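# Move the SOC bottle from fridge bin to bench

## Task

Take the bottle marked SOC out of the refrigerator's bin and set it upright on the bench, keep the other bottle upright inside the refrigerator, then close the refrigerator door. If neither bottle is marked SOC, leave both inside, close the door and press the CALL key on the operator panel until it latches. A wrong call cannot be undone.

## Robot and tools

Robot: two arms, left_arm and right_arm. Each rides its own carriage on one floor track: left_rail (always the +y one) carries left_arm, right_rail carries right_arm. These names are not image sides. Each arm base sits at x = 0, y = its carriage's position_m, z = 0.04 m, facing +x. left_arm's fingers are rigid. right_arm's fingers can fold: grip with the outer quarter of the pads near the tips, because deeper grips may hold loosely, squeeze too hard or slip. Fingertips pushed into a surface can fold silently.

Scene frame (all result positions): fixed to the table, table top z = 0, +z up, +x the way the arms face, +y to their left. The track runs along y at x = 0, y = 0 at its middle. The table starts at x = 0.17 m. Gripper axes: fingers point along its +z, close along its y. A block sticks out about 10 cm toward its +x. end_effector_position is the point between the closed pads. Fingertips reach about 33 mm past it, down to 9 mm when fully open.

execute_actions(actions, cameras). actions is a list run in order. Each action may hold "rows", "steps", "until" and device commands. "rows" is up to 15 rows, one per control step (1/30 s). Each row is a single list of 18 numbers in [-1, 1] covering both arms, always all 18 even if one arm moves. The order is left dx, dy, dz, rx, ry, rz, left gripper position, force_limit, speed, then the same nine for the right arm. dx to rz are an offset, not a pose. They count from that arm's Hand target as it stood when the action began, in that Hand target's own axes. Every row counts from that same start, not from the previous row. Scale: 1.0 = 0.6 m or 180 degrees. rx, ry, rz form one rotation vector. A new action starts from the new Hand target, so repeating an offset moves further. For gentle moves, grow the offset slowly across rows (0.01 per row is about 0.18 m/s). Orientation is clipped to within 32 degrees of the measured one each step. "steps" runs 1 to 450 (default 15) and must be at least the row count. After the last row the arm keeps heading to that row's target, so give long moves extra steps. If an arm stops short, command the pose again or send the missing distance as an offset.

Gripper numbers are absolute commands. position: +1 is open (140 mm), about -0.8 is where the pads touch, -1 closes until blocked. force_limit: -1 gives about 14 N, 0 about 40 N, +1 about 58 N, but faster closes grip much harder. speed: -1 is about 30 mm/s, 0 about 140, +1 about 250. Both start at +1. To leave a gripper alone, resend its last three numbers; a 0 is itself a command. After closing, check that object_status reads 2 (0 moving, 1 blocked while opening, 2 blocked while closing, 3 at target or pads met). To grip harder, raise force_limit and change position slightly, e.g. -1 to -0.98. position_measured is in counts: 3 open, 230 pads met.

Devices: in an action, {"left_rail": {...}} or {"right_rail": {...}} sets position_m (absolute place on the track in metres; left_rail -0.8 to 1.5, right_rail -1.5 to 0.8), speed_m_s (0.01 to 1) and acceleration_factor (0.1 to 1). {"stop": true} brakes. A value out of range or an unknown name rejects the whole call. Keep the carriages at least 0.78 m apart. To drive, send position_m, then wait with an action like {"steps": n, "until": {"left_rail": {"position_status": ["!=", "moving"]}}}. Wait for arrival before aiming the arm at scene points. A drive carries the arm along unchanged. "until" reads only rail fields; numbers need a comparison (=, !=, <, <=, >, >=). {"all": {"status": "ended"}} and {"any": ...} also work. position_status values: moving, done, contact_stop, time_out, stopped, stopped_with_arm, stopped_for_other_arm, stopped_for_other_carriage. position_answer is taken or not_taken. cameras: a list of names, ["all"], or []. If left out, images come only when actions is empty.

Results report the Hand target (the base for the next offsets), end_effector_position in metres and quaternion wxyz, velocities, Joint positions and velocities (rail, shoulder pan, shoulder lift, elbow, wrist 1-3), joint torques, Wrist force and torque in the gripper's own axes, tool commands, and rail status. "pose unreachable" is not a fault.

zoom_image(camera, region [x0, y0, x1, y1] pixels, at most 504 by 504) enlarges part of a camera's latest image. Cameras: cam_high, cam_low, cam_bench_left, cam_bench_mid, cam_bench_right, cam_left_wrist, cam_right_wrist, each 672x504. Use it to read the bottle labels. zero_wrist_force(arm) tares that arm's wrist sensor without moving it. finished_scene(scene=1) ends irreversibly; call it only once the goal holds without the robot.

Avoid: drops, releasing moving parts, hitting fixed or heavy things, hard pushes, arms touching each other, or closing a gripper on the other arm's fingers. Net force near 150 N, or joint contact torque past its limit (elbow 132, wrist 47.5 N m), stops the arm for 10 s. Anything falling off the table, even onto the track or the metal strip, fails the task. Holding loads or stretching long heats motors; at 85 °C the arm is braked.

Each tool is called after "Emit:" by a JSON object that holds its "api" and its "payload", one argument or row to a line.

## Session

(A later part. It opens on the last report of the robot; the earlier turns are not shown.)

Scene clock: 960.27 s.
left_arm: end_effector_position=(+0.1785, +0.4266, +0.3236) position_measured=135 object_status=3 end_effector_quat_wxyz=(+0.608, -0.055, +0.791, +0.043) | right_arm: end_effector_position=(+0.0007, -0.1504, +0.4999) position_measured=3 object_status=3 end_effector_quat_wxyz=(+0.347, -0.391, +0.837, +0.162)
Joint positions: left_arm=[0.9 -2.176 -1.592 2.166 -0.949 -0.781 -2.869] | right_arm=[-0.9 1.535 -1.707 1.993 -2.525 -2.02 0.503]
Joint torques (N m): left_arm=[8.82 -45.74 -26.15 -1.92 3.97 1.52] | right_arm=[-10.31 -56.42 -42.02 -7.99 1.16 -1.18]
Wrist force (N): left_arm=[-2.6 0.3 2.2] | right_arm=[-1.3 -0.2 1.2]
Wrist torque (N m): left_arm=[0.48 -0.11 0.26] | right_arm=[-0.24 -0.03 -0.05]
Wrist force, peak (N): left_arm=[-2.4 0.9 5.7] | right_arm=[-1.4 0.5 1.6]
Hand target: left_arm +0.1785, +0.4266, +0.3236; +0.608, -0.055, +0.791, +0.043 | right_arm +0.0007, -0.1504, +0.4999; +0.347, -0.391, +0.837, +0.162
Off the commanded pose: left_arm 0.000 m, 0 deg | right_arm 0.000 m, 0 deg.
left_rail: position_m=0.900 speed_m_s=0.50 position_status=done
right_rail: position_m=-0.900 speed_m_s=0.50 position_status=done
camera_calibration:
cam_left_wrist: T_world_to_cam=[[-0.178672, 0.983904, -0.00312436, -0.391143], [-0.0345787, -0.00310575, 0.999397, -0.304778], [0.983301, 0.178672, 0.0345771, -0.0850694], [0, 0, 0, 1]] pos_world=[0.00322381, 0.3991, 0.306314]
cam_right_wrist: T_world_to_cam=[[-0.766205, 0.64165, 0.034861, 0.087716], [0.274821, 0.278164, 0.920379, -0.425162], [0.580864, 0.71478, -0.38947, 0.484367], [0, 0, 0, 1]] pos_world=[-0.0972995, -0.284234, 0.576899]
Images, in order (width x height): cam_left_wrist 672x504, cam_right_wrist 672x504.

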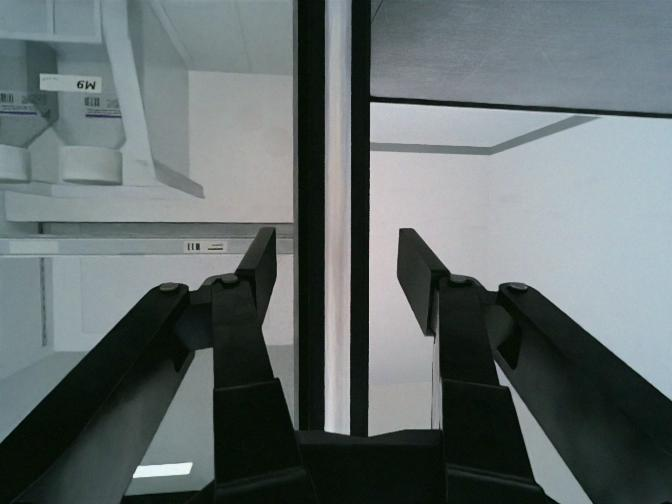

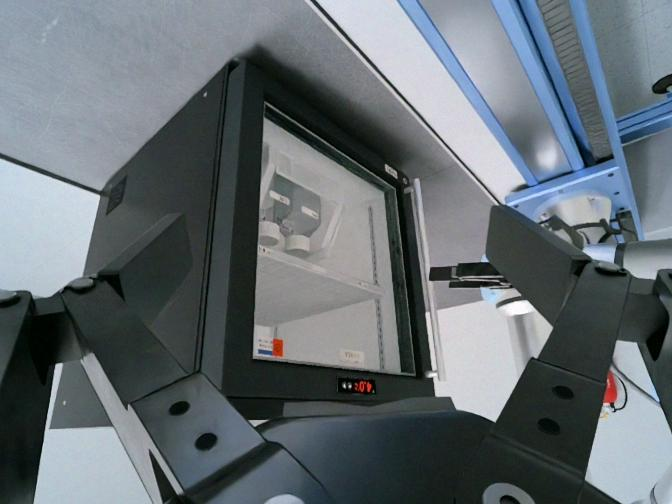

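Emit:
{"api": "execute_actions", "payload": {
  "actions": [
    {"rows": [[0,0.0012,0.0167,0,0,0,-0.05,1,0, 0,0,0,0,0,0,1,1,1]], "steps": 8},
    {"rows": [[0,0.0012,0.0167,0,0,0,-0.05,1,0, 0,0,0,0,0,0,1,1,1]], "steps": 8},
    {"rows": [[0,0,0.0167,0,0,0,-0.05,1,0, 0,0,0,0,0,0,1,1,1]], "steps": 25}
  ],
  "cameras": ["cam_left_wrist", "cam_right_wrist"]
}}

Emit:
{"api": "zoom_image", "payload": {
  "camera": "cam_right_wrist",
  "region": [390, 210, 510, 330]
}}

Emit:
{"api": "zoom_image", "payload": {
  "camera": "cam_left_wrist",
  "region": [230, 160, 450, 440]
}}

Scene clock: 1000.87 s.
left_arm: end_effector_position=(+0.2071, +0.4321, +0.3158) position_measured=135 object_status=3 end_effector_quat_wxyz=(+0.608, -0.055, +0.791, +0.043) | right_arm: end_effector_position=(+0.0007, -0.1504, +0.4999) position_measured=3 object_status=3 end_effector_quat_wxyz=(+0.347, -0.391, +0.837, +0.162)
Joint positions: left_arm=[0.9 -2.134 -1.607 2.199 -0.982 -0.743 -2.847] | right_arm=[-0.9 1.535 -1.707 1.993 -2.525 -2.02 0.503]
Joint torques (N m): left_arm=[8.04 -42.67 -26.18 -2.12 3.93 1.55] | right_arm=[-10.75 -56.43 -43.04 -7.84 0.79 -1.12]
Wrist force (N): left_arm=[-2.5 0.3 2.1] | right_arm=[-1.3 -0.5 1.1]
Wrist torque (N m): left_arm=[0.48 -0.10 0.26] | right_arm=[-0.32 -0.03 -0.05]
Wrist force, peak (N): left_arm=[-2.3 1.0 4.5] | right_arm=[-1.8 -0.1 1.4]
Hand target: left_arm +0.2071, +0.4321, +0.3158; +0.608, -0.055, +0.791, +0.043 | right_arm +0.0007, -0.1504, +0.4999; +0.347, -0.391, +0.837, +0.162
Off the commanded pose: left_arm 0.000 m, 0 deg | right_arm 0.000 m, 0 deg.
left_rail: position_m=0.900 speed_m_s=0.50 position_status=done
right_rail: position_m=-0.900 speed_m_s=0.50 position_status=done
camera_calibration:
cam_left_wrist: T_world_to_cam=[[-0.178672, 0.983904, -0.00312436, -0.391371], [-0.0345787, -0.00310575, 0.999397, -0.295977], [0.983301, 0.178672, 0.0345771, -0.113887], [0, 0, 0, 1]] pos_world=[0.0318238, 0.4045, 0.298514]
cam_right_wrist: T_world_to_cam=[[-0.766205, 0.64165, 0.034861, 0.087716], [0.274821, 0.278164, 0.920379, -0.425162], [0.580864, 0.71478, -0.38947, 0.484367], [0, 0, 0, 1]] pos_world=[-0.0972995, -0.284234, 0.576899]
Images, in order (width x height): cam_left_wrist 672x504, cam_right_wrist 672x504.

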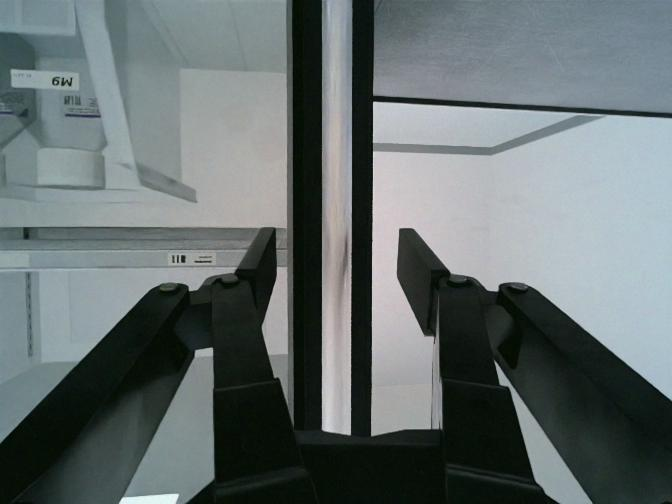

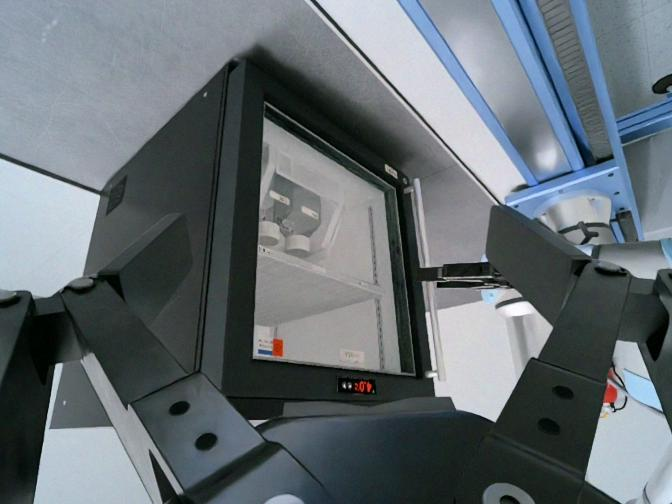

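Scaled by 4.200 from the camera's 672x504 image, which has a finer 960x720 frame.

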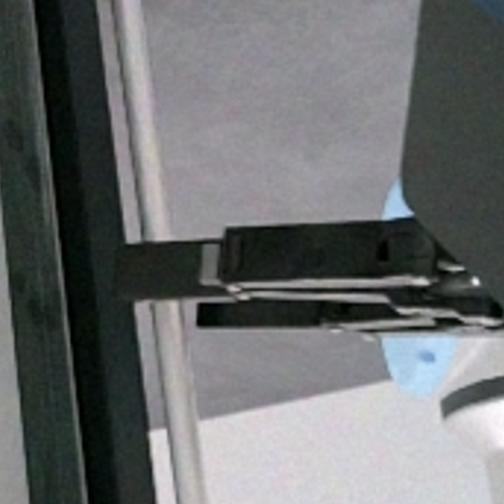

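Scaled by 1.800 from the camera's 672x504 image, which has a finer 960x720 frame.

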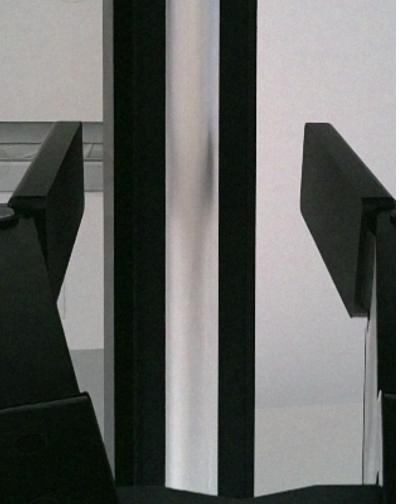

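Emit:
{"api": "execute_actions", "payload": {
  "actions": [
    {"rows": [[0,0,0.0131,0,0,0,-0.05,1,0, 0,0,0,0,0,0,1,1,1]], "steps": 8},
    {"rows": [[0,0,0.0131,0,0,0,-0.05,1,0, 0,0,0,0,0,0,1,1,1]], "steps": 25}
  ],
  "cameras": ["cam_left_wrist", "cam_right_wrist"]
}}

Emit:
{"api": "zoom_image", "payload": {
  "camera": "cam_right_wrist",
  "region": [390, 210, 510, 330]
}}

Emit:
{"api": "zoom_image", "payload": {
  "camera": "cam_left_wrist",
  "region": [230, 160, 450, 440]
}}

Scene clock: 1040.83 s.
left_arm: end_effector_position=(+0.2221, +0.4342, +0.3118) position_measured=135 object_status=3 end_effector_quat_wxyz=(+0.608, -0.055, +0.791, +0.043) | right_arm: end_effector_position=(+0.0007, -0.1504, +0.4999) position_measured=3 object_status=3 end_effector_quat_wxyz=(+0.347, -0.391, +0.837, +0.162)
Joint positions: left_arm=[0.9 -2.111 -1.613 2.214 -1.002 -0.721 -2.833] | right_arm=[-0.9 1.535 -1.707 1.993 -2.525 -2.02 0.503]
Joint torques (N m): left_arm=[7.92 -41.26 -25.55 -2.26 4.14 1.51] | right_arm=[-10.26 -54.57 -43.26 -7.81 0.55 -0.87]
Wrist force (N): left_arm=[-2.5 0.1 1.8] | right_arm=[-1.1 0.3 1.2]
Wrist torque (N m): left_arm=[0.42 -0.10 0.26] | right_arm=[-0.14 -0.07 -0.05]
Wrist force, peak (N): left_arm=[-2.0 0.9 3.8] | right_arm=[-1.8 0.0 1.1]
Hand target: left_arm +0.2221, +0.4342, +0.3118; +0.608, -0.055, +0.791, +0.043 | right_arm +0.0007, -0.1504, +0.4999; +0.347, -0.391, +0.837, +0.162
Off the commanded pose: left_arm 0.000 m, 0 deg | right_arm 0.000 m, 0 deg.
left_rail: position_m=0.900 speed_m_s=0.50 position_status=done
right_rail: position_m=-0.900 speed_m_s=0.50 position_status=done
camera_calibration:
cam_left_wrist: T_world_to_cam=[[-0.178672, 0.983904, -0.00312436, -0.390769], [-0.0345787, -0.00310575, 0.999397, -0.291455], [0.983301, 0.178672, 0.0345771, -0.128873], [0, 0, 0, 1]] pos_world=[0.0468238, 0.4066, 0.294514]
cam_right_wrist: T_world_to_cam=[[-0.766205, 0.64165, 0.034861, 0.087716], [0.274821, 0.278164, 0.920379, -0.425162], [0.580864, 0.71478, -0.38947, 0.484367], [0, 0, 0, 1]] pos_world=[-0.0972995, -0.284234, 0.576899]
Images, in order (width x height): cam_left_wrist 672x504, cam_right_wrist 672x504.

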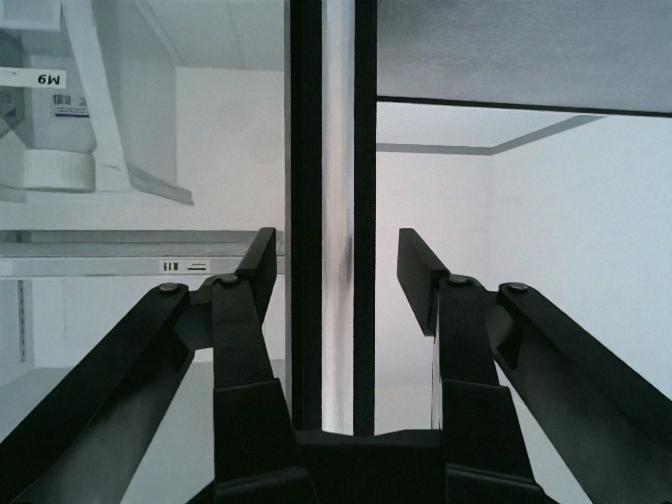

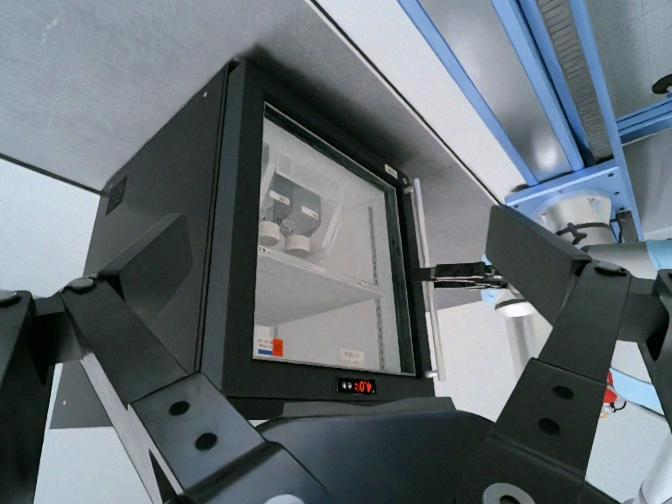

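Scaled by 4.200 from the camera's 672x504 image, which has a finer 960x720 frame.

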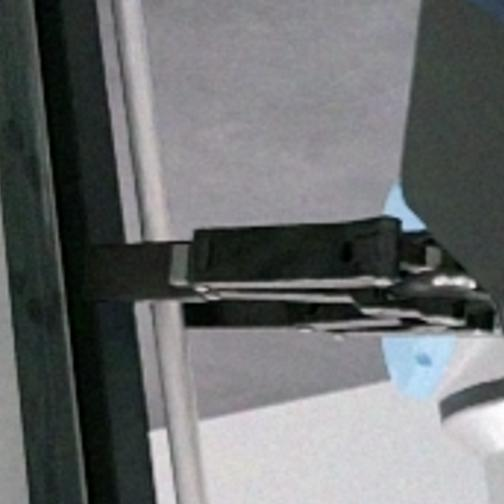

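Scaled by 1.800 from the camera's 672x504 image, which has a finer 960x720 frame.

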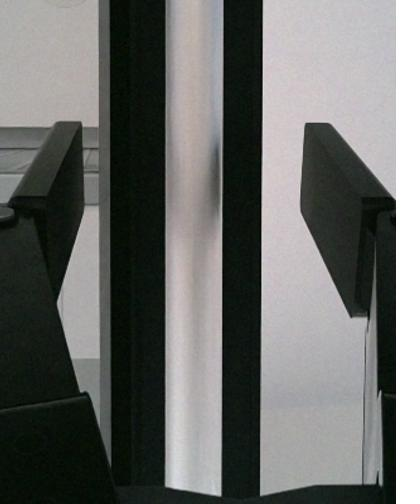

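Emit:
{"api": "execute_actions", "payload": {
  "actions": [
    {"rows": [[0,0,0,0,0,0,-1,1,-1, 0,0,0,0,0,0,1,1,1]], "steps": 100}
  ],
  "cameras": ["cam_left_wrist"]
}}

Scene clock: 1056.07 s.
left_arm: end_effector_position=(+0.2221, +0.4342, +0.3118) position_measured=211 object_status=2 end_effector_quat_wxyz=(+0.608, -0.055, +0.791, +0.043) | right_arm: end_effector_position=(+0.0007, -0.1504, +0.4999) position_measured=3 object_status=3 end_effector_quat_wxyz=(+0.347, -0.391, +0.837, +0.162)
Joint positions: left_arm=[0.9 -2.111 -1.613 2.214 -1.002 -0.721 -2.833] | right_arm=[-0.9 1.535 -1.707 1.993 -2.525 -2.02 0.503]
Joint torques (N m): left_arm=[7.57 -41.87 -25.83 3.88 -5.74 1.2] | right_arm=[-10.5 -55.5 -44.75 -7.43 0.19 -1.01]
Wrist force (N): left_arm=[-2.7 -11.8 1.5] | right_arm=[-1.4 0.0 1.0]
Wrist torque (N m): left_arm=[0.76 -0.22 0.06] | right_arm=[-0.22 -0.03 -0.04]
Wrist force, peak (N): left_arm=[-2.5 -12.5 1.9] | right_arm=[-1.7 0.1 1.5]
Hand target: left_arm +0.2221, +0.4342, +0.3118; +0.608, -0.055, +0.791, +0.043 | right_arm +0.0007, -0.1504, +0.4999; +0.347, -0.391, +0.837, +0.162
Off the commanded pose: left_arm 0.000 m, 0 deg | right_arm 0.000 m, 0 deg.
left_rail: position_m=0.900 speed_m_s=0.50 position_status=done
right_rail: position_m=-0.900 speed_m_s=0.50 position_status=done
camera_calibration:
cam_left_wrist: T_world_to_cam=[[-0.178672, 0.983904, -0.00312436, -0.390769], [-0.0345787, -0.00310575, 0.999397, -0.291455], [0.983301, 0.178672, 0.0345771, -0.128873], [0, 0, 0, 1]] pos_world=[0.0468238, 0.4066, 0.294514]
Images, in order (width x height): cam_left_wrist 672x504.

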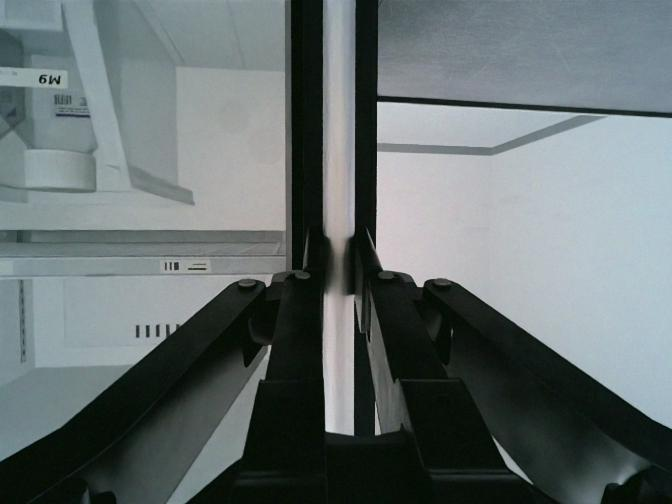

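Emit:
{"api": "execute_actions", "payload": {
  "actions": [
    {"rows": [[0.00215,0,-0.00805,0,0,0,-1,1,-1, 0,0,0,0,0,0,1,1,1]], "steps": 12},
    {"rows": [[0.00215,0,-0.00805,0,0,0,-1,1,-1, 0,0,0,0,0,0,1,1,1]], "steps": 15}
  ]
}}

Scene clock: 1075.73 s.
left_arm: end_effector_position=(+0.2122, +0.4328, +0.3118) position_measured=211 object_status=2 end_effector_quat_wxyz=(+0.608, -0.055, +0.791, +0.043) | right_arm: end_effector_position=(+0.0007, -0.1504, +0.4999) position_measured=3 object_status=3 end_effector_quat_wxyz=(+0.347, -0.391, +0.837, +0.162)
Joint positions: left_arm=[0.9 -2.126 -1.606 2.207 -0.995 -0.735 -2.842] | right_arm=[-0.9 1.535 -1.707 1.993 -2.525 -2.02 0.503]
Joint torques (N m): left_arm=[-13.5 -25.52 -39.17 7.09 -9.59 -2.19] | right_arm=[-11.74 -54.49 -44.98 -7.34 -0.13 -0.89]
Wrist force (N): left_arm=[3.4 -25.7 6.9] | right_arm=[-1.1 0.0 1.1]
Wrist torque (N m): left_arm=[0.57 -0.19 0.23] | right_arm=[-0.19 -0.06 -0.05]
Wrist force, peak (N): left_arm=[-0.4 -22.1 16.2] | right_arm=[-1.5 0.2 1.5]
Hand target: left_arm +0.2122, +0.4328, +0.3118; +0.608, -0.055, +0.791, +0.043 | right_arm +0.0007, -0.1504, +0.4999; +0.347, -0.391, +0.837, +0.162
Off the commanded pose: left_arm 0.000 m, 0 deg | right_arm 0.000 m, 0 deg.
left_rail: position_m=0.900 speed_m_s=0.50 position_status=done
right_rail: position_m=-0.900 speed_m_s=0.50 position_status=done

Emit:
{"api": "execute_actions", "payload": {
  "actions": [],
  "cameras": ["cam_left_wrist", "cam_right_wrist"]
}}

Emit:
{"api": "zoom_image", "payload": {
  "camera": "cam_right_wrist",
  "region": [340, 140, 520, 400]
}}

Scene clock: 1084.90 s.
left_arm: end_effector_position=(+0.2122, +0.4328, +0.3118) position_measured=211 object_status=2 end_effector_quat_wxyz=(+0.608, -0.055, +0.791, +0.043) | right_arm: end_effector_position=(+0.0007, -0.1504, +0.4999) position_measured=3 object_status=3 end_effector_quat_wxyz=(+0.347, -0.391, +0.837, +0.162)
Joint positions: left_arm=[0.9 -2.126 -1.606 2.207 -0.995 -0.735 -2.842] | right_arm=[-0.9 1.535 -1.707 1.993 -2.525 -2.02 0.503]
Joint velocities: within noise
Joint torques (N m): left_arm=[-9.21 -26.49 -28.5 7.05 -9.53 -2.02] | right_arm=[-10.48 -54.23 -44.13 -7.52 -0.01 -0.61]
Wrist force (N): left_arm=[2.5 -25.9 6.9] | right_arm=[-1.4 0.2 1.0]
Wrist torque (N m): left_arm=[0.53 -0.08 0.23] | right_arm=[-0.16 -0.02 -0.05]
Wrist force, peak (N): left_arm=[3.3 -26.4 7.2] | right_arm=[-1.5 -0.3 1.4]
Hand target: left_arm +0.2122, +0.4328, +0.3118; +0.608, -0.055, +0.791, +0.043 | right_arm +0.0007, -0.1504, +0.4999; +0.347, -0.391, +0.837, +0.162
Tool commands: left_gripper/position=-1.0 left_gripper/force_limit=+1.0 left_gripper/speed=-1.0 right_gripper/position=+1.0 right_gripper/force_limit=+1.0 right_gripper/speed=+1.0
Off the commanded pose: left_arm 0.000 m, 0 deg | right_arm 0.000 m, 0 deg.
left_rail: position_m=0.900 speed_m_s=0.50 position_status=done
right_rail: position_m=-0.900 speed_m_s=0.50 position_status=done
camera_calibration:
cam_left_wrist: T_world_to_cam=[[-0.178672, 0.983904, -0.00312436, -0.391161], [-0.0345787, -0.00310575, 0.999397, -0.291801], [0.983301, 0.178672, 0.0345771, -0.118889], [0, 0, 0, 1]] pos_world=[0.0369238, 0.4052, 0.294514]
cam_right_wrist: T_world_to_cam=[[-0.766205, 0.64165, 0.034861, 0.087716], [0.274821, 0.278164, 0.920379, -0.425162], [0.580864, 0.71478, -0.38947, 0.484367], [0, 0, 0, 1]] pos_world=[-0.0972995, -0.284234, 0.576899]
Images, in order (width x height): cam_left_wrist 672x504, cam_right_wrist 672x504.

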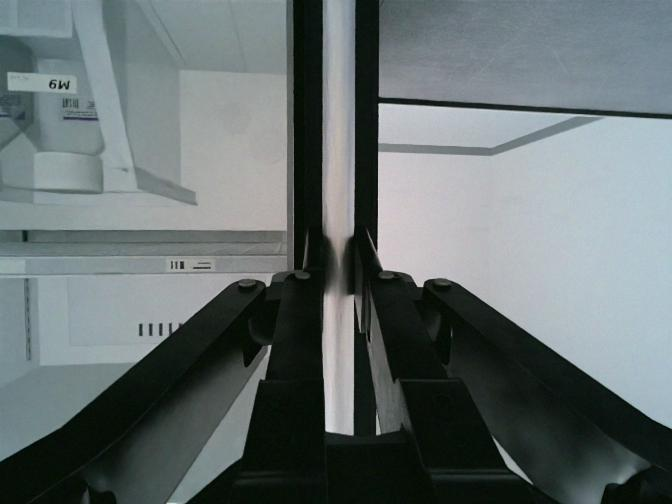

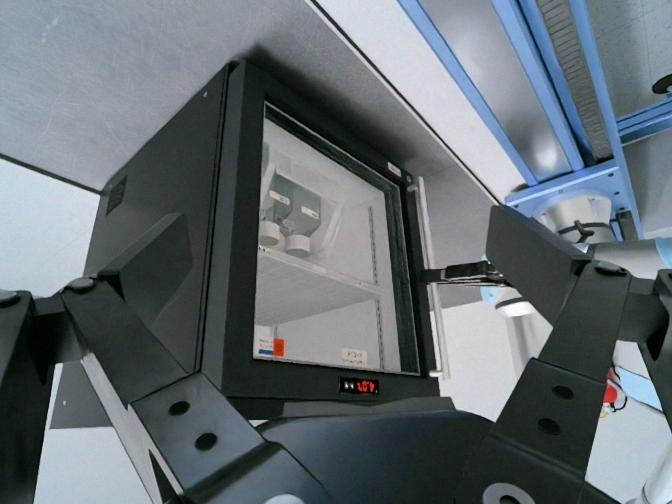

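Scaled by 1.938 from the camera's 672x504 image, which has a finer 960x720 frame.

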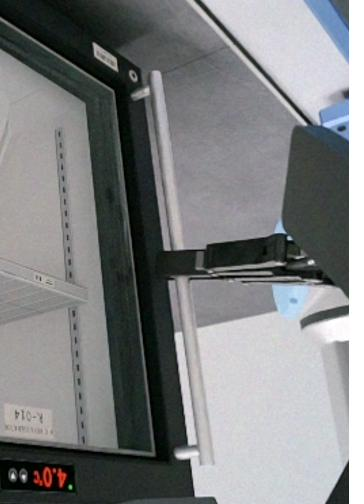

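Emit:
{"api": "execute_actions", "payload": {
  "actions": [
    {"rows": [[0.0021,-0.0025,-0.0082,0,0,0,-1,1,-1, 0,0,0,0,0,0,1,1,1]], "steps": 12},
    {"rows": [[0.0021,-0.0025,-0.0082,0,0,0,-1,1,-1, 0,0,0,0,0,0,1,1,1]], "steps": 15}
  ]
}}

Scene clock: 1101.27 s.
left_arm: end_effector_position=(+0.2026, +0.4286, +0.3119) position_measured=211 object_status=2 end_effector_quat_wxyz=(+0.608, -0.055, +0.791, +0.043) | right_arm: end_effector_position=(+0.0007, -0.1504, +0.4999) position_measured=3 object_status=3 end_effector_quat_wxyz=(+0.347, -0.391, +0.837, +0.162)
Joint positions: left_arm=[0.9 -2.138 -1.595 2.195 -0.989 -0.746 -2.849] | right_arm=[-0.9 1.535 -1.707 1.993 -2.525 -2.02 0.503]
Joint torques (N m): left_arm=[-23.83 -16.25 -63.61 -11.84 19.02 -2.01] | right_arm=[-10.72 -53.05 -45.38 -7.16 -0.45 -0.62]
Wrist force (N): left_arm=[-13.5 57.2 -4.5] | right_arm=[-1.2 0.4 0.8]
Wrist torque (N m): left_arm=[-0.52 -0.20 0.07] | right_arm=[-0.13 -0.07 -0.05]
Wrist force, peak (N): left_arm=[-13.5 57.2 -4.5] | right_arm=[-1.7 -0.1 1.3]
Hand target: left_arm +0.2026, +0.4285, +0.3119; +0.608, -0.055, +0.791, +0.043 | right_arm +0.0007, -0.1504, +0.4999; +0.347, -0.391, +0.837, +0.162
Off the commanded pose: left_arm 0.000 m, 0 deg | right_arm 0.000 m, 0 deg.
left_rail: position_m=0.900 speed_m_s=0.50 position_status=done
right_rail: position_m=-0.900 speed_m_s=0.50 position_status=done

Emit:
{"api": "execute_actions", "payload": {
  "actions": [
    {"rows": [[0.00333,0.0010,-0.01243,-0.00215,0,-0.00058,-1,1,-1, 0,0,0,0,0,0,1,1,1]], "steps": 12},
    {"rows": [[0.00333,-0.0012,-0.01243,-0.00215,0,-0.00058,-1,1,-1, 0,0,0,0,0,0,1,1,1]], "steps": 18}
  ]
}}

Scene clock: 1180.33 s.
left_arm: end_effector_position=(+0.1873, +0.4261, +0.3119) position_measured=211 object_status=2 end_effector_quat_wxyz=(+0.607, -0.061, +0.791, +0.047) | right_arm: end_effector_position=(+0.0007, -0.1504, +0.4999) position_measured=3 object_status=3 end_effector_quat_wxyz=(+0.347, -0.391, +0.837, +0.162)
Joint positions: left_arm=[0.9 -2.155 -1.575 2.174 -0.977 -0.774 -2.865] | right_arm=[-0.9 1.535 -1.707 1.993 -2.525 -2.02 0.503]
Joint torques (N m): left_arm=[-18.22 -23.45 -49.47 0.46 1.25 -1.98] | right_arm=[-11.16 -54.74 -46.53 -7.14 -0.67 -0.38]
Wrist force (N): left_arm=[-3.5 9.9 2.0] | right_arm=[-0.9 0.0 1.2]
Wrist torque (N m): left_arm=[-0.08 -0.06 0.16] | right_arm=[-0.20 -0.12 -0.05]
Wrist force, peak (N): left_arm=[-15.0 63.4 -5.3] | right_arm=[-1.8 0.2 1.2]
Hand target: left_arm +0.1873, +0.4261, +0.3118; +0.607, -0.061, +0.791, +0.047 | right_arm +0.0007, -0.1504, +0.4999; +0.347, -0.391, +0.837, +0.162
Off the commanded pose: left_arm 0.000 m, 0 deg | right_arm 0.000 m, 0 deg.
left_rail: position_m=0.900 speed_m_s=0.50 position_status=done
right_rail: position_m=-0.900 speed_m_s=0.50 position_status=done

Emit:
{"api": "execute_actions", "payload": {
  "actions": [
    {"rows": [[0.00831,-0.0040,-0.0310,-0.00537,0,-0.00144,-1,1,-1, 0,0,0,0,0,0,1,1,1]], "steps": 14},
    {"rows": [[0.00828,-0.0053,-0.0309,-0.00537,0,-0.00144,-1,1,-1, 0,0,0,0,0,0,1,1,1]], "steps": 20}
  ]
}}

Scene clock: 1203.00 s.
left_arm: end_effector_position=(+0.1503, +0.4143, +0.3118) position_measured=211 object_status=2 end_effector_quat_wxyz=(+0.606, -0.075, +0.789, +0.058) | right_arm: end_effector_position=(+0.0007, -0.1504, +0.4999) position_measured=3 object_status=3 end_effector_quat_wxyz=(+0.347, -0.391, +0.837, +0.162)
Joint positions: left_arm=[0.9 -2.185 -1.518 2.114 -0.951 -0.835 -2.898] | right_arm=[-0.9 1.535 -1.707 1.993 -2.525 -2.02 0.503]
Joint torques (N m): left_arm=[-17.46 -25.08 -52.28 -2.01 5.43 -1.88] | right_arm=[-10.76 -53.49 -46.5 -7.21 -0.75 -0.4]
Wrist force (N): left_arm=[-8.9 24.9 -2.5] | right_arm=[-1.3 -0.1 0.9]
Wrist torque (N m): left_arm=[-0.19 -0.10 0.13] | right_arm=[-0.22 -0.05 -0.05]
Wrist force, peak (N): left_arm=[-8.1 25.1 -6.9] | right_arm=[-1.6 0.3 1.5]
Hand target: left_arm +0.1503, +0.4143, +0.3118; +0.606, -0.075, +0.789, +0.058 | right_arm +0.0007, -0.1504, +0.4999; +0.347, -0.391, +0.837, +0.162
Off the commanded pose: left_arm 0.000 m, 0 deg | right_arm 0.000 m, 0 deg.
left_rail: position_m=0.900 speed_m_s=0.50 position_status=done
right_rail: position_m=-0.900 speed_m_s=0.50 position_status=done

Emit:
{"api": "execute_actions", "payload": {
  "actions": [
    {"rows": [[0.00826,-0.0044,-0.03084,-0.00537,0,-0.00144,-1,1,-1, 0,0,0,0,0,0,1,1,1]], "steps": 14},
    {"rows": [[0.00823,-0.00645,-0.0307,-0.00537,0,-0.00144,-1,1,-1, 0,0,0,0,0,0,1,1,1]], "steps": 14},
    {"rows": [[0.00818,-0.00728,-0.03054,-0.00537,0,-0.00144,-1,1,-1, 0,0,0,0,0,0,1,1,1]], "steps": 20}
  ]
}}

Scene clock: 1220.77 s.
left_arm: end_effector_position=(+0.0966, +0.3920, +0.3117) position_measured=211 object_status=2 end_effector_quat_wxyz=(+0.605, -0.095, +0.787, +0.073) | right_arm: end_effector_position=(+0.0007, -0.1504, +0.4999) position_measured=3 object_status=3 end_effector_quat_wxyz=(+0.347, -0.391, +0.837, +0.162)
Joint positions: left_arm=[0.9 -2.215 -1.429 2.011 -0.914 -0.913 -2.934] | right_arm=[-0.9 1.535 -1.707 1.993 -2.525 -2.02 0.503]
Joint torques (N m): left_arm=[-19.41 -35.76 -44.81 3.07 -4.88 -1.94] | right_arm=[-10.18 -54.73 -46.9 -7.11 -1.01 -0.26]
Wrist force (N): left_arm=[-1.1 -10.7 4.8] | right_arm=[-1.0 -0.2 1.0]
Wrist torque (N m): left_arm=[-0.45 -1.09 0.11] | right_arm=[-0.27 -0.12 -0.05]
Wrist force, peak (N): left_arm=[-1.4 -14.6 25.4] | right_arm=[-1.7 0.0 1.6]
Hand target: left_arm +0.0966, +0.3920, +0.3117; +0.605, -0.095, +0.787, +0.073 | right_arm +0.0007, -0.1504, +0.4999; +0.347, -0.391, +0.837, +0.162
Off the commanded pose: left_arm 0.000 m, 0 deg | right_arm 0.000 m, 0 deg.
left_rail: position_m=0.900 speed_m_s=0.50 position_status=done
right_rail: position_m=-0.900 speed_m_s=0.50 position_status=done

Emit:
{"api": "execute_actions", "payload": {
  "actions": [
    {"rows": [[0.00812,-0.00877,-0.03031,-0.00537,0,-0.00144,-1,1,-1, 0,0,0,0,0,0,1,1,1]], "steps": 14},
    {"rows": [[0.00807,-0.0091,-0.0301,-0.00537,0,-0.00144,-1,1,-1, 0,0,0,0,0,0,1,1,1]], "steps": 14},
    {"rows": [[0.008,-0.0099,-0.02986,-0.00537,0,-0.00144,-1,1,-1, 0,0,0,0,0,0,1,1,1]], "steps": 14},
    {"rows": [[0.00793,-0.01072,-0.02961,-0.00537,0,-0.00144,-1,1,-1, 0,0,0,0,0,0,1,1,1]], "steps": 20}
  ],
  "cameras": ["cam_left_wrist", "cam_right_wrist"]
}}

Scene clock: 1238.53 s.
left_arm: end_effector_position=(+0.0309, +0.3501, +0.3117) position_measured=211 object_status=2 end_effector_quat_wxyz=(+0.602, -0.123, +0.783, +0.094) | right_arm: end_effector_position=(+0.0007, -0.1504, +0.4999) position_measured=3 object_status=3 end_effector_quat_wxyz=(+0.347, -0.391, +0.837, +0.162)
Joint positions: left_arm=[0.9 -2.228 -1.302 1.85 -0.861 -0.992 -2.966] | right_arm=[-0.9 1.535 -1.707 1.993 -2.525 -2.02 0.503]
Joint torques (N m): left_arm=[-1.81 -42.38 -47.52 -0.19 2.44 -2.08] | right_arm=[-10.11 -51.68 -48.23 -6.87 -1.39 -0.27]
Wrist force (N): left_arm=[-4.7 12.9 -3.9] | right_arm=[-1.1 -0.2 0.9]
Wrist torque (N m): left_arm=[-0.56 -1.23 0.14] | right_arm=[-0.25 -0.09 -0.05]
Wrist force, peak (N): left_arm=[-1.5 -13.6 26.0] | right_arm=[-1.8 0.0 1.3]
Hand target: left_arm +0.0309, +0.3501, +0.3117; +0.602, -0.123, +0.783, +0.094 | right_arm +0.0007, -0.1504, +0.4999; +0.347, -0.391, +0.837, +0.162
Off the commanded pose: left_arm 0.000 m, 0 deg | right_arm 0.000 m, 0 deg.
left_rail: position_m=0.900 speed_m_s=0.50 position_status=done
right_rail: position_m=-0.900 speed_m_s=0.50 position_status=done
camera_calibration:
cam_left_wrist: T_world_to_cam=[[-0.343683, 0.93908, -0.00340365, -0.321363], [-0.0336362, -0.00868786, 0.999396, -0.296303], [0.938483, 0.34359, 0.0345729, 0.0178543], [0, 0, 0, 1]] pos_world=[-0.13717, 0.293077, 0.294413]
cam_right_wrist: T_world_to_cam=[[-0.766205, 0.64165, 0.034861, 0.087716], [0.274821, 0.278164, 0.920379, -0.425162], [0.580864, 0.71478, -0.38947, 0.484367], [0, 0, 0, 1]] pos_world=[-0.0972995, -0.284234, 0.576899]
Images, in order (width x height): cam_left_wrist 672x504, cam_right_wrist 672x504.

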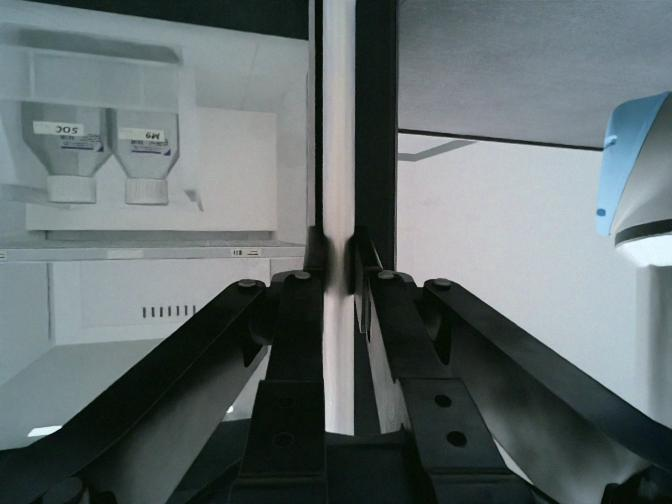

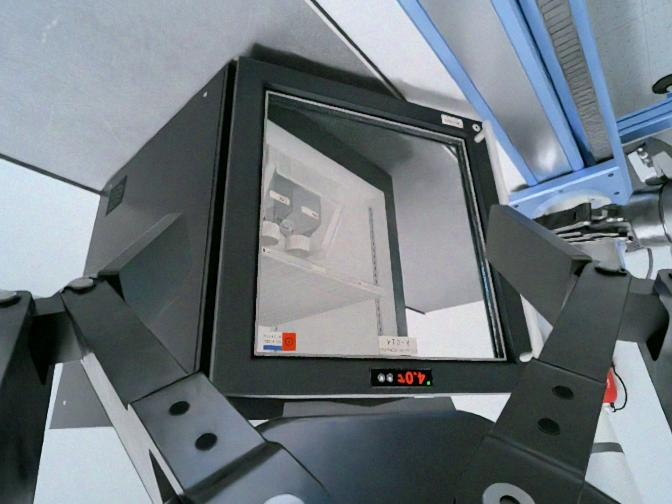

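Emit:
{"api": "execute_actions", "payload": {
  "actions": [
    {"rows": [[0.00788,-0.01073,-0.0294,-0.00537,0,-0.00144,-1,1,-1, 0,0,0,0,0,0,1,1,1]], "steps": 14},
    {"rows": [[0.0078,-0.01215,-0.02911,-0.00537,0,-0.00144,-1,1,-1, 0,0,0,0,0,0,1,1,1]], "steps": 14},
    {"rows": [[0.00772,-0.01293,-0.0288,-0.00537,0,-0.00144,-1,1,-1, 0,0,0,0,0,0,1,1,1]], "steps": 14},
    {"rows": [[0.00763,-0.0137,-0.02848,-0.00537,0,-0.00144,-1,1,-1, 0,0,0,0,0,0,1,1,1]], "steps": 20}
  ]
}}

Scene clock: 1257.30 s.
left_arm: end_effector_position=(-0.0271, +0.2983, +0.3116) position_measured=211 object_status=2 end_effector_quat_wxyz=(+0.598, -0.150, +0.779, +0.115) | right_arm: end_effector_position=(+0.0007, -0.1504, +0.4999) position_measured=3 object_status=3 end_effector_quat_wxyz=(+0.347, -0.391, +0.837, +0.162)
Joint positions: left_arm=[0.9 -2.222 -1.17 1.665 -0.796 -1.052 -2.989] | right_arm=[-0.9 1.535 -1.707 1.993 -2.525 -2.02 0.503]
Joint torques (N m): left_arm=[2.27 -55.11 -47.02 1.41 -4.78 -2.08] | right_arm=[-9.67 -51.15 -48.72 -6.89 -1.7 -0.12]
Wrist force (N): left_arm=[-5.7 -9.3 5.1] | right_arm=[-0.9 -0.3 1.3]
Wrist torque (N m): left_arm=[-0.40 -1.05 0.11] | right_arm=[-0.27 -0.13 -0.04]
Wrist force, peak (N): left_arm=[-8.1 -6.5 21.1] | right_arm=[-1.8 -0.1 1.2]
Hand target: left_arm -0.0271, +0.2983, +0.3116; +0.598, -0.150, +0.779, +0.115 | right_arm +0.0007, -0.1504, +0.4999; +0.347, -0.391, +0.837, +0.162
Off the commanded pose: left_arm 0.000 m, 0 deg | right_arm 0.000 m, 0 deg.
left_rail: position_m=0.900 speed_m_s=0.50 position_status=done
right_rail: position_m=-0.900 speed_m_s=0.50 position_status=done

Emit:
{"api": "execute_actions", "payload": {
  "actions": [
    {"rows": [[0.00752,-0.01502,-0.02808,-0.00537,0,-0.00144,-1,1,-1, 0,0,0,0,0,0,1,1,1]], "steps": 14},
    {"rows": [[0.00742,-0.01533,-0.02771,-0.00537,0,-0.00144,-1,1,-1, 0,0,0,0,0,0,1,1,1]], "steps": 14},
    {"rows": [[0.00732,-0.01607,-0.02732,-0.00537,0,-0.00144,-1,1,-1, 0,0,0,0,0,0,1,1,1]], "steps": 14},
    {"rows": [[0.00721,-0.0168,-0.0269,-0.00537,0,-0.00144,-1,1,-1, 0,0,0,0,0,0,1,1,1]], "steps": 20}
  ],
  "cameras": ["cam_left_wrist", "cam_right_wrist"]
}}

Scene clock: 1326.40 s.
left_arm: end_effector_position=(-0.0747, +0.2364, +0.3115) position_measured=211 object_status=2 end_effector_quat_wxyz=(+0.594, -0.177, +0.773, +0.136) | right_arm: end_effector_position=(+0.0007, -0.1504, +0.4999) position_measured=3 object_status=3 end_effector_quat_wxyz=(+0.347, -0.391, +0.837, +0.162)
Joint positions: left_arm=[0.9 -2.199 -1.032 1.452 -0.713 -1.097 -3.005] | right_arm=[-0.9 1.535 -1.707 1.993 -2.525 -2.02 0.503]
Joint torques (N m): left_arm=[9.66 -65.06 -47.93 0.65 -1.24 -1.9] | right_arm=[-9.77 -51.07 -49.46 -6.85 -2.13 0.01]
Wrist force (N): left_arm=[-5.6 2.1 -1.0] | right_arm=[-1.1 -0.1 0.9]
Wrist torque (N m): left_arm=[-0.52 -1.17 0.17] | right_arm=[-0.23 -0.08 -0.05]
Wrist force, peak (N): left_arm=[-24.1 4.5 -4.3] | right_arm=[-1.7 0.1 1.6]
Hand target: left_arm -0.0747, +0.2364, +0.3115; +0.594, -0.177, +0.773, +0.136 | right_arm +0.0007, -0.1504, +0.4999; +0.347, -0.391, +0.837, +0.162
Off the commanded pose: left_arm 0.000 m, 0 deg | right_arm 0.000 m, 0 deg.
left_rail: position_m=0.900 speed_m_s=0.50 position_status=done
right_rail: position_m=-0.900 speed_m_s=0.50 position_status=done
camera_calibration:
cam_left_wrist: T_world_to_cam=[[-0.471127, 0.882058, -0.00352505, -0.246926], [-0.0321587, -0.0131827, 0.999396, -0.299469], [0.881479, 0.470956, 0.0345766, 0.12162], [0, 0, 0, 1]] pos_world=[-0.233169, 0.156578, 0.294212]
cam_right_wrist: T_world_to_cam=[[-0.766205, 0.64165, 0.034861, 0.087716], [0.274821, 0.278164, 0.920379, -0.425162], [0.580864, 0.71478, -0.38947, 0.484367], [0, 0, 0, 1]] pos_world=[-0.0972995, -0.284234, 0.576899]
Images, in order (width x height): cam_left_wrist 672x504, cam_right_wrist 672x504.

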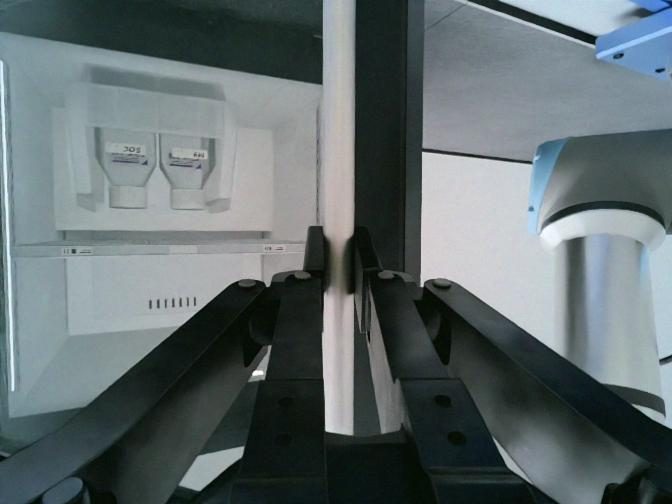

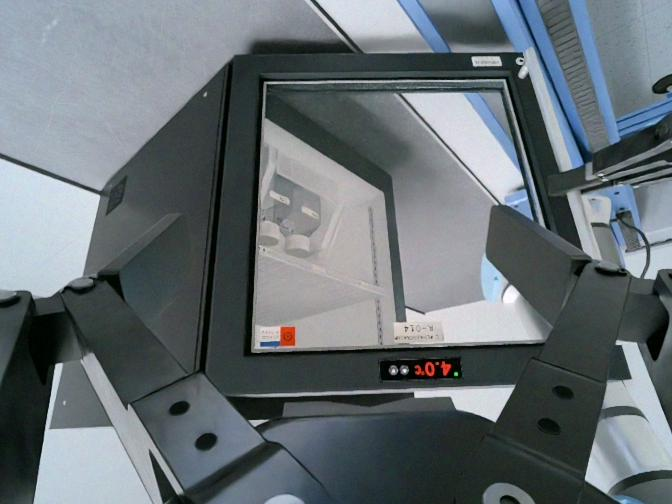

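Emit:
{"api": "execute_actions", "payload": {
  "actions": [
    {"rows": [[0.0071,-0.01748,-0.02651,-0.00537,0,-0.00144,-1,1,-1, 0,0,0,0,0,0,1,1,1]], "steps": 14},
    {"rows": [[0.00698,-0.0182,-0.02606,-0.00537,0,-0.00144,-1,1,-1, 0,0,0,0,0,0,1,1,1]], "steps": 14},
    {"rows": [[0.00686,-0.0189,-0.02561,-0.00537,0,-0.00144,-1,1,-1, 0,0,0,0,0,0,1,1,1]], "steps": 14},
    {"rows": [[0.00673,-0.01958,-0.02513,-0.00537,0,-0.00144,-1,1,-1, 0,0,0,0,0,0,1,1,1]], "steps": 20}
  ]
}}

Scene clock: 1347.80 s.
left_arm: end_effector_position=(-0.1113, +0.1675, +0.3115) position_measured=211 object_status=2 end_effector_quat_wxyz=(+0.589, -0.204, +0.766, +0.157) | right_arm: end_effector_position=(+0.0007, -0.1504, +0.4999) position_measured=3 object_status=3 end_effector_quat_wxyz=(+0.347, -0.391, +0.837, +0.162)
Joint positions: left_arm=[0.9 -2.166 -0.885 1.206 -0.61 -1.133 -3.017] | right_arm=[-0.9 1.535 -1.707 1.993 -2.525 -2.02 0.503]
Joint torques (N m): left_arm=[6.24 -77.91 -49.75 1.14 -2.42 -2.04] | right_arm=[-10.9 -51.69 -49.48 -6.63 -2.19 0.24]
Wrist force (N): left_arm=[-3.8 -2.2 2.0] | right_arm=[-1.3 0.3 1.1]
Wrist torque (N m): left_arm=[-0.61 -1.24 0.19] | right_arm=[-0.13 -0.04 -0.05]
Wrist force, peak (N): left_arm=[-29.7 15.3 -11.7] | right_arm=[-1.4 -0.3 1.6]
Hand target: left_arm -0.1113, +0.1675, +0.3115; +0.589, -0.204, +0.766, +0.157 | right_arm +0.0007, -0.1504, +0.4999; +0.347, -0.391, +0.837, +0.162
Off the commanded pose: left_arm 0.000 m, 0 deg | right_arm 0.000 m, 0 deg.
left_rail: position_m=0.900 speed_m_s=0.50 position_status=done
right_rail: position_m=-0.900 speed_m_s=0.50 position_status=done

Emit:
{"api": "execute_actions", "payload": {
  "actions": [
    {"rows": [[0,0,0,0,0,0,-0.46,1,-1, 0,0,0,0,0,0,1,1,1]], "steps": 40}
  ],
  "cameras": ["cam_left_wrist", "cam_right_wrist"]
}}

Scene clock: 1377.87 s.
left_arm: end_effector_position=(-0.1113, +0.1675, +0.3115) position_measured=187 object_status=3 end_effector_quat_wxyz=(+0.589, -0.204, +0.766, +0.157) | right_arm: end_effector_position=(+0.0007, -0.1504, +0.4999) position_measured=3 object_status=3 end_effector_quat_wxyz=(+0.347, -0.391, +0.837, +0.162)
Joint positions: left_arm=[0.9 -2.166 -0.885 1.206 -0.61 -1.133 -3.017] | right_arm=[-0.9 1.535 -1.707 1.993 -2.525 -2.02 0.503]
Joint torques (N m): left_arm=[-15.37 -92.4 -45.31 0.96 3.89 -1.79] | right_arm=[-12.49 -50.63 -50.47 -6.3 -2.56 0.22]
Wrist force (N): left_arm=[5.6 -1.8 1.7] | right_arm=[-1.0 -0.3 1.0]
Wrist torque (N m): left_arm=[-0.11 -1.87 0.43] | right_arm=[-0.26 -0.10 -0.05]
Wrist force, peak (N): left_arm=[5.7 -2.5 1.6] | right_arm=[-1.7 0.2 1.3]
Hand target: left_arm -0.1113, +0.1675, +0.3115; +0.589, -0.204, +0.766, +0.157 | right_arm +0.0007, -0.1504, +0.4999; +0.347, -0.391, +0.837, +0.162
Off the commanded pose: left_arm 0.000 m, 0 deg | right_arm 0.000 m, 0 deg.
left_rail: position_m=0.900 speed_m_s=0.50 position_status=done
right_rail: position_m=-0.900 speed_m_s=0.50 position_status=done
camera_calibration:
cam_left_wrist: T_world_to_cam=[[-0.531583, 0.846998, -0.00366644, -0.204071], [-0.0311459, -0.0152212, 0.999399, -0.301082], [0.846433, 0.531378, 0.0344718, 0.172353], [0, 0, 0, 1]] pos_world=[-0.263743, 0.0766805, 0.294211]
cam_right_wrist: T_world_to_cam=[[-0.766205, 0.64165, 0.034861, 0.087716], [0.274821, 0.278164, 0.920379, -0.425162], [0.580864, 0.71478, -0.38947, 0.484367], [0, 0, 0, 1]] pos_world=[-0.0972995, -0.284234, 0.576899]
Images, in order (width x height): cam_left_wrist 672x504, cam_right_wrist 672x504.

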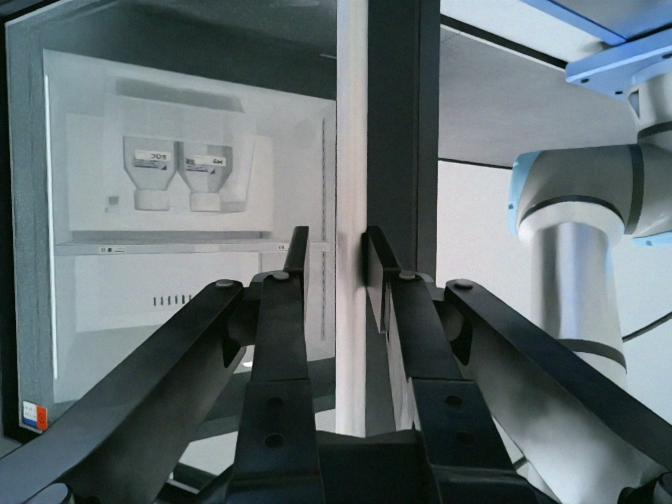

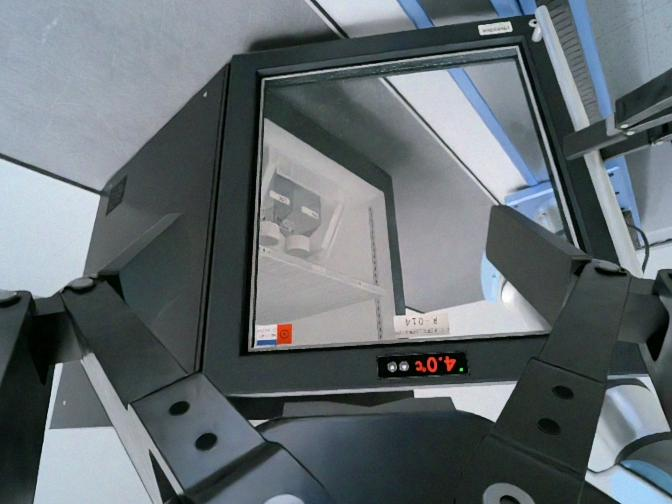

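Emit:
{"api": "execute_actions", "payload": {
  "actions": [],
  "cameras": ["cam_left_wrist", "cam_right_wrist"]
}}

Scene clock: 1385.40 s.
left_arm: end_effector_position=(-0.1113, +0.1675, +0.3115) position_measured=187 object_status=3 end_effector_quat_wxyz=(+0.589, -0.204, +0.766, +0.157) | right_arm: end_effector_position=(+0.0007, -0.1504, +0.4999) position_measured=3 object_status=3 end_effector_quat_wxyz=(+0.347, -0.391, +0.837, +0.162)
Joint positions: left_arm=[0.9 -2.166 -0.885 1.206 -0.61 -1.133 -3.017] | right_arm=[-0.9 1.535 -1.707 1.993 -2.525 -2.02 0.503]
Joint velocities: within noise
Joint torques (N m): left_arm=[-13.54 -101.2 -30.92 0.95 3.63 -1.14] | right_arm=[-11.61 -51.29 -50.62 -6.36 -2.32 -0.05]
Wrist force (N): left_arm=[5.4 -1.6 1.2] | right_arm=[-1.4 0.1 1.1]
Wrist torque (N m): left_arm=[-0.12 -1.84 0.42] | right_arm=[-0.20 -0.02 -0.04]
Wrist force, peak (N): left_arm=[6.0 -1.7 1.8] | right_arm=[-1.7 0.0 1.3]
Hand target: left_arm -0.1113, +0.1675, +0.3115; +0.589, -0.204, +0.766, +0.157 | right_arm +0.0007, -0.1504, +0.4999; +0.347, -0.391, +0.837, +0.162
Tool commands: left_gripper/position=-0.46 left_gripper/force_limit=+1.0 left_gripper/speed=-1.0 right_gripper/position=+1.0 right_gripper/force_limit=+1.0 right_gripper/speed=+1.0
Off the commanded pose: left_arm 0.000 m, 0 deg | right_arm 0.000 m, 0 deg.
left_rail: position_m=0.900 speed_m_s=0.50 position_status=done
right_rail: position_m=-0.900 speed_m_s=0.50 position_status=done
camera_calibration:
cam_left_wrist: T_world_to_cam=[[-0.531583, 0.846998, -0.00366644, -0.204071], [-0.0311459, -0.0152212, 0.999399, -0.301082], [0.846433, 0.531378, 0.0344718, 0.172353], [0, 0, 0, 1]] pos_world=[-0.263743, 0.0766805, 0.294211]
cam_right_wrist: T_world_to_cam=[[-0.766205, 0.64165, 0.034861, 0.087716], [0.274821, 0.278164, 0.920379, -0.425162], [0.580864, 0.71478, -0.38947, 0.484367], [0, 0, 0, 1]] pos_world=[-0.0972995, -0.284234, 0.576899]
Images, in order (width x height): cam_left_wrist 672x504, cam_right_wrist 672x504.

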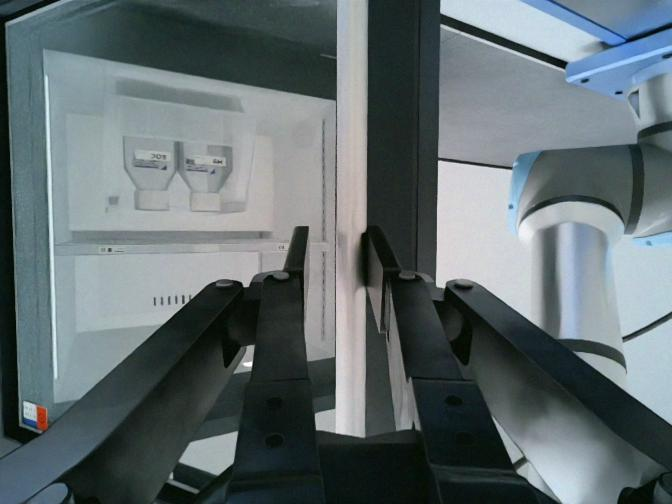

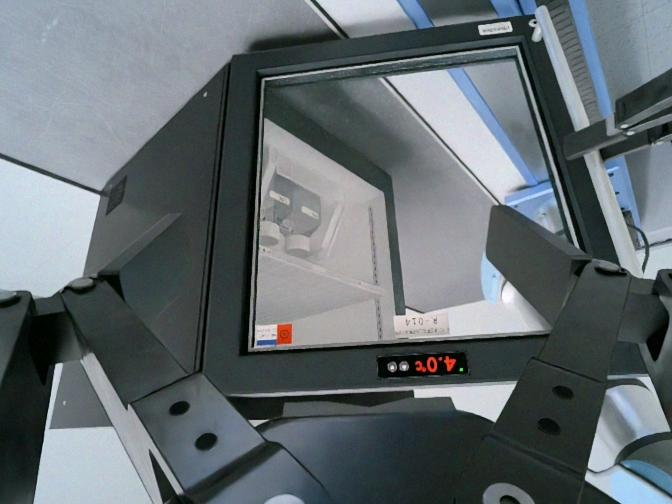

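Emit:
{"api": "execute_actions", "payload": {
  "actions": [
    {"rows": [[0,0.0067,0,0,0,0,-0.46,1,-1, 0,0,0,0,0,0,1,1,1]], "steps": 20}
  ],
  "cameras": ["cam_left_wrist", "cam_right_wrist"]
}}

Scene clock: 1401.83 s.
left_arm: end_effector_position=(-0.1133, +0.1710, +0.3115) position_measured=187 object_status=3 end_effector_quat_wxyz=(+0.589, -0.204, +0.766, +0.157) | right_arm: end_effector_position=(+0.0007, -0.1504, +0.4999) position_measured=3 object_status=3 end_effector_quat_wxyz=(+0.347, -0.391, +0.837, +0.162)
Joint positions: left_arm=[0.9 -2.17 -0.889 1.213 -0.612 -1.136 -3.018] | right_arm=[-0.9 1.535 -1.707 1.993 -2.525 -2.02 0.503]
Joint torques (N m): left_arm=[-16.21 -101.56 -31.19 -0.87 0.4 -2.23] | right_arm=[-10.4 -50.43 -51.12 -6.1 -2.93 0.14]
Wrist force (N): left_arm=[6.1 -1.9 1.5] | right_arm=[-1.2 0.3 1.2]
Wrist torque (N m): left_arm=[-0.14 -1.99 0.42] | right_arm=[-0.14 -0.06 -0.05]
Wrist force, peak (N): left_arm=[5.4 -4.1 2.0] | right_arm=[-1.8 -0.1 1.6]
Hand target: left_arm -0.1133, +0.1710, +0.3115; +0.589, -0.204, +0.766, +0.157 | right_arm +0.0007, -0.1504, +0.4999; +0.347, -0.391, +0.837, +0.162
Off the commanded pose: left_arm 0.000 m, 0 deg | right_arm 0.000 m, 0 deg.
left_rail: position_m=0.900 speed_m_s=0.50 position_status=done
right_rail: position_m=-0.900 speed_m_s=0.50 position_status=done
camera_calibration:
cam_left_wrist: T_world_to_cam=[[-0.531586, 0.846997, -0.00358143, -0.208124], [-0.0311012, -0.0152937, 0.999399, -0.301073], [0.846433, 0.531378, 0.0344725, 0.172186], [0, 0, 0, 1]] pos_world=[-0.265743, 0.0801805, 0.294211]
cam_right_wrist: T_world_to_cam=[[-0.766205, 0.64165, 0.034861, 0.087716], [0.274821, 0.278164, 0.920379, -0.425162], [0.580864, 0.71478, -0.38947, 0.484367], [0, 0, 0, 1]] pos_world=[-0.0972995, -0.284234, 0.576899]
Images, in order (width x height): cam_left_wrist 672x504, cam_right_wrist 672x504.

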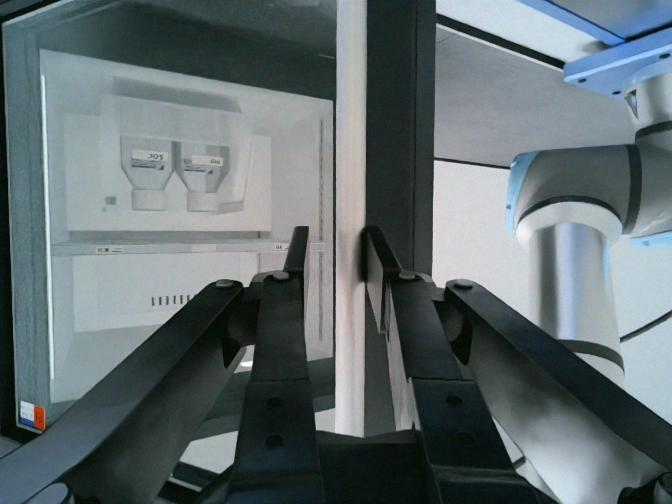

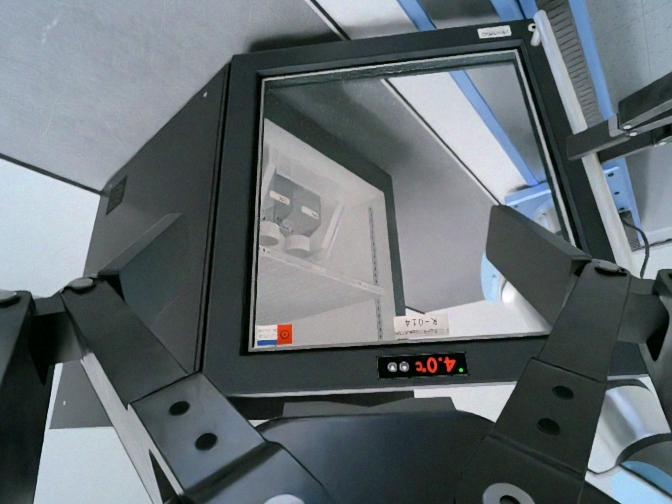

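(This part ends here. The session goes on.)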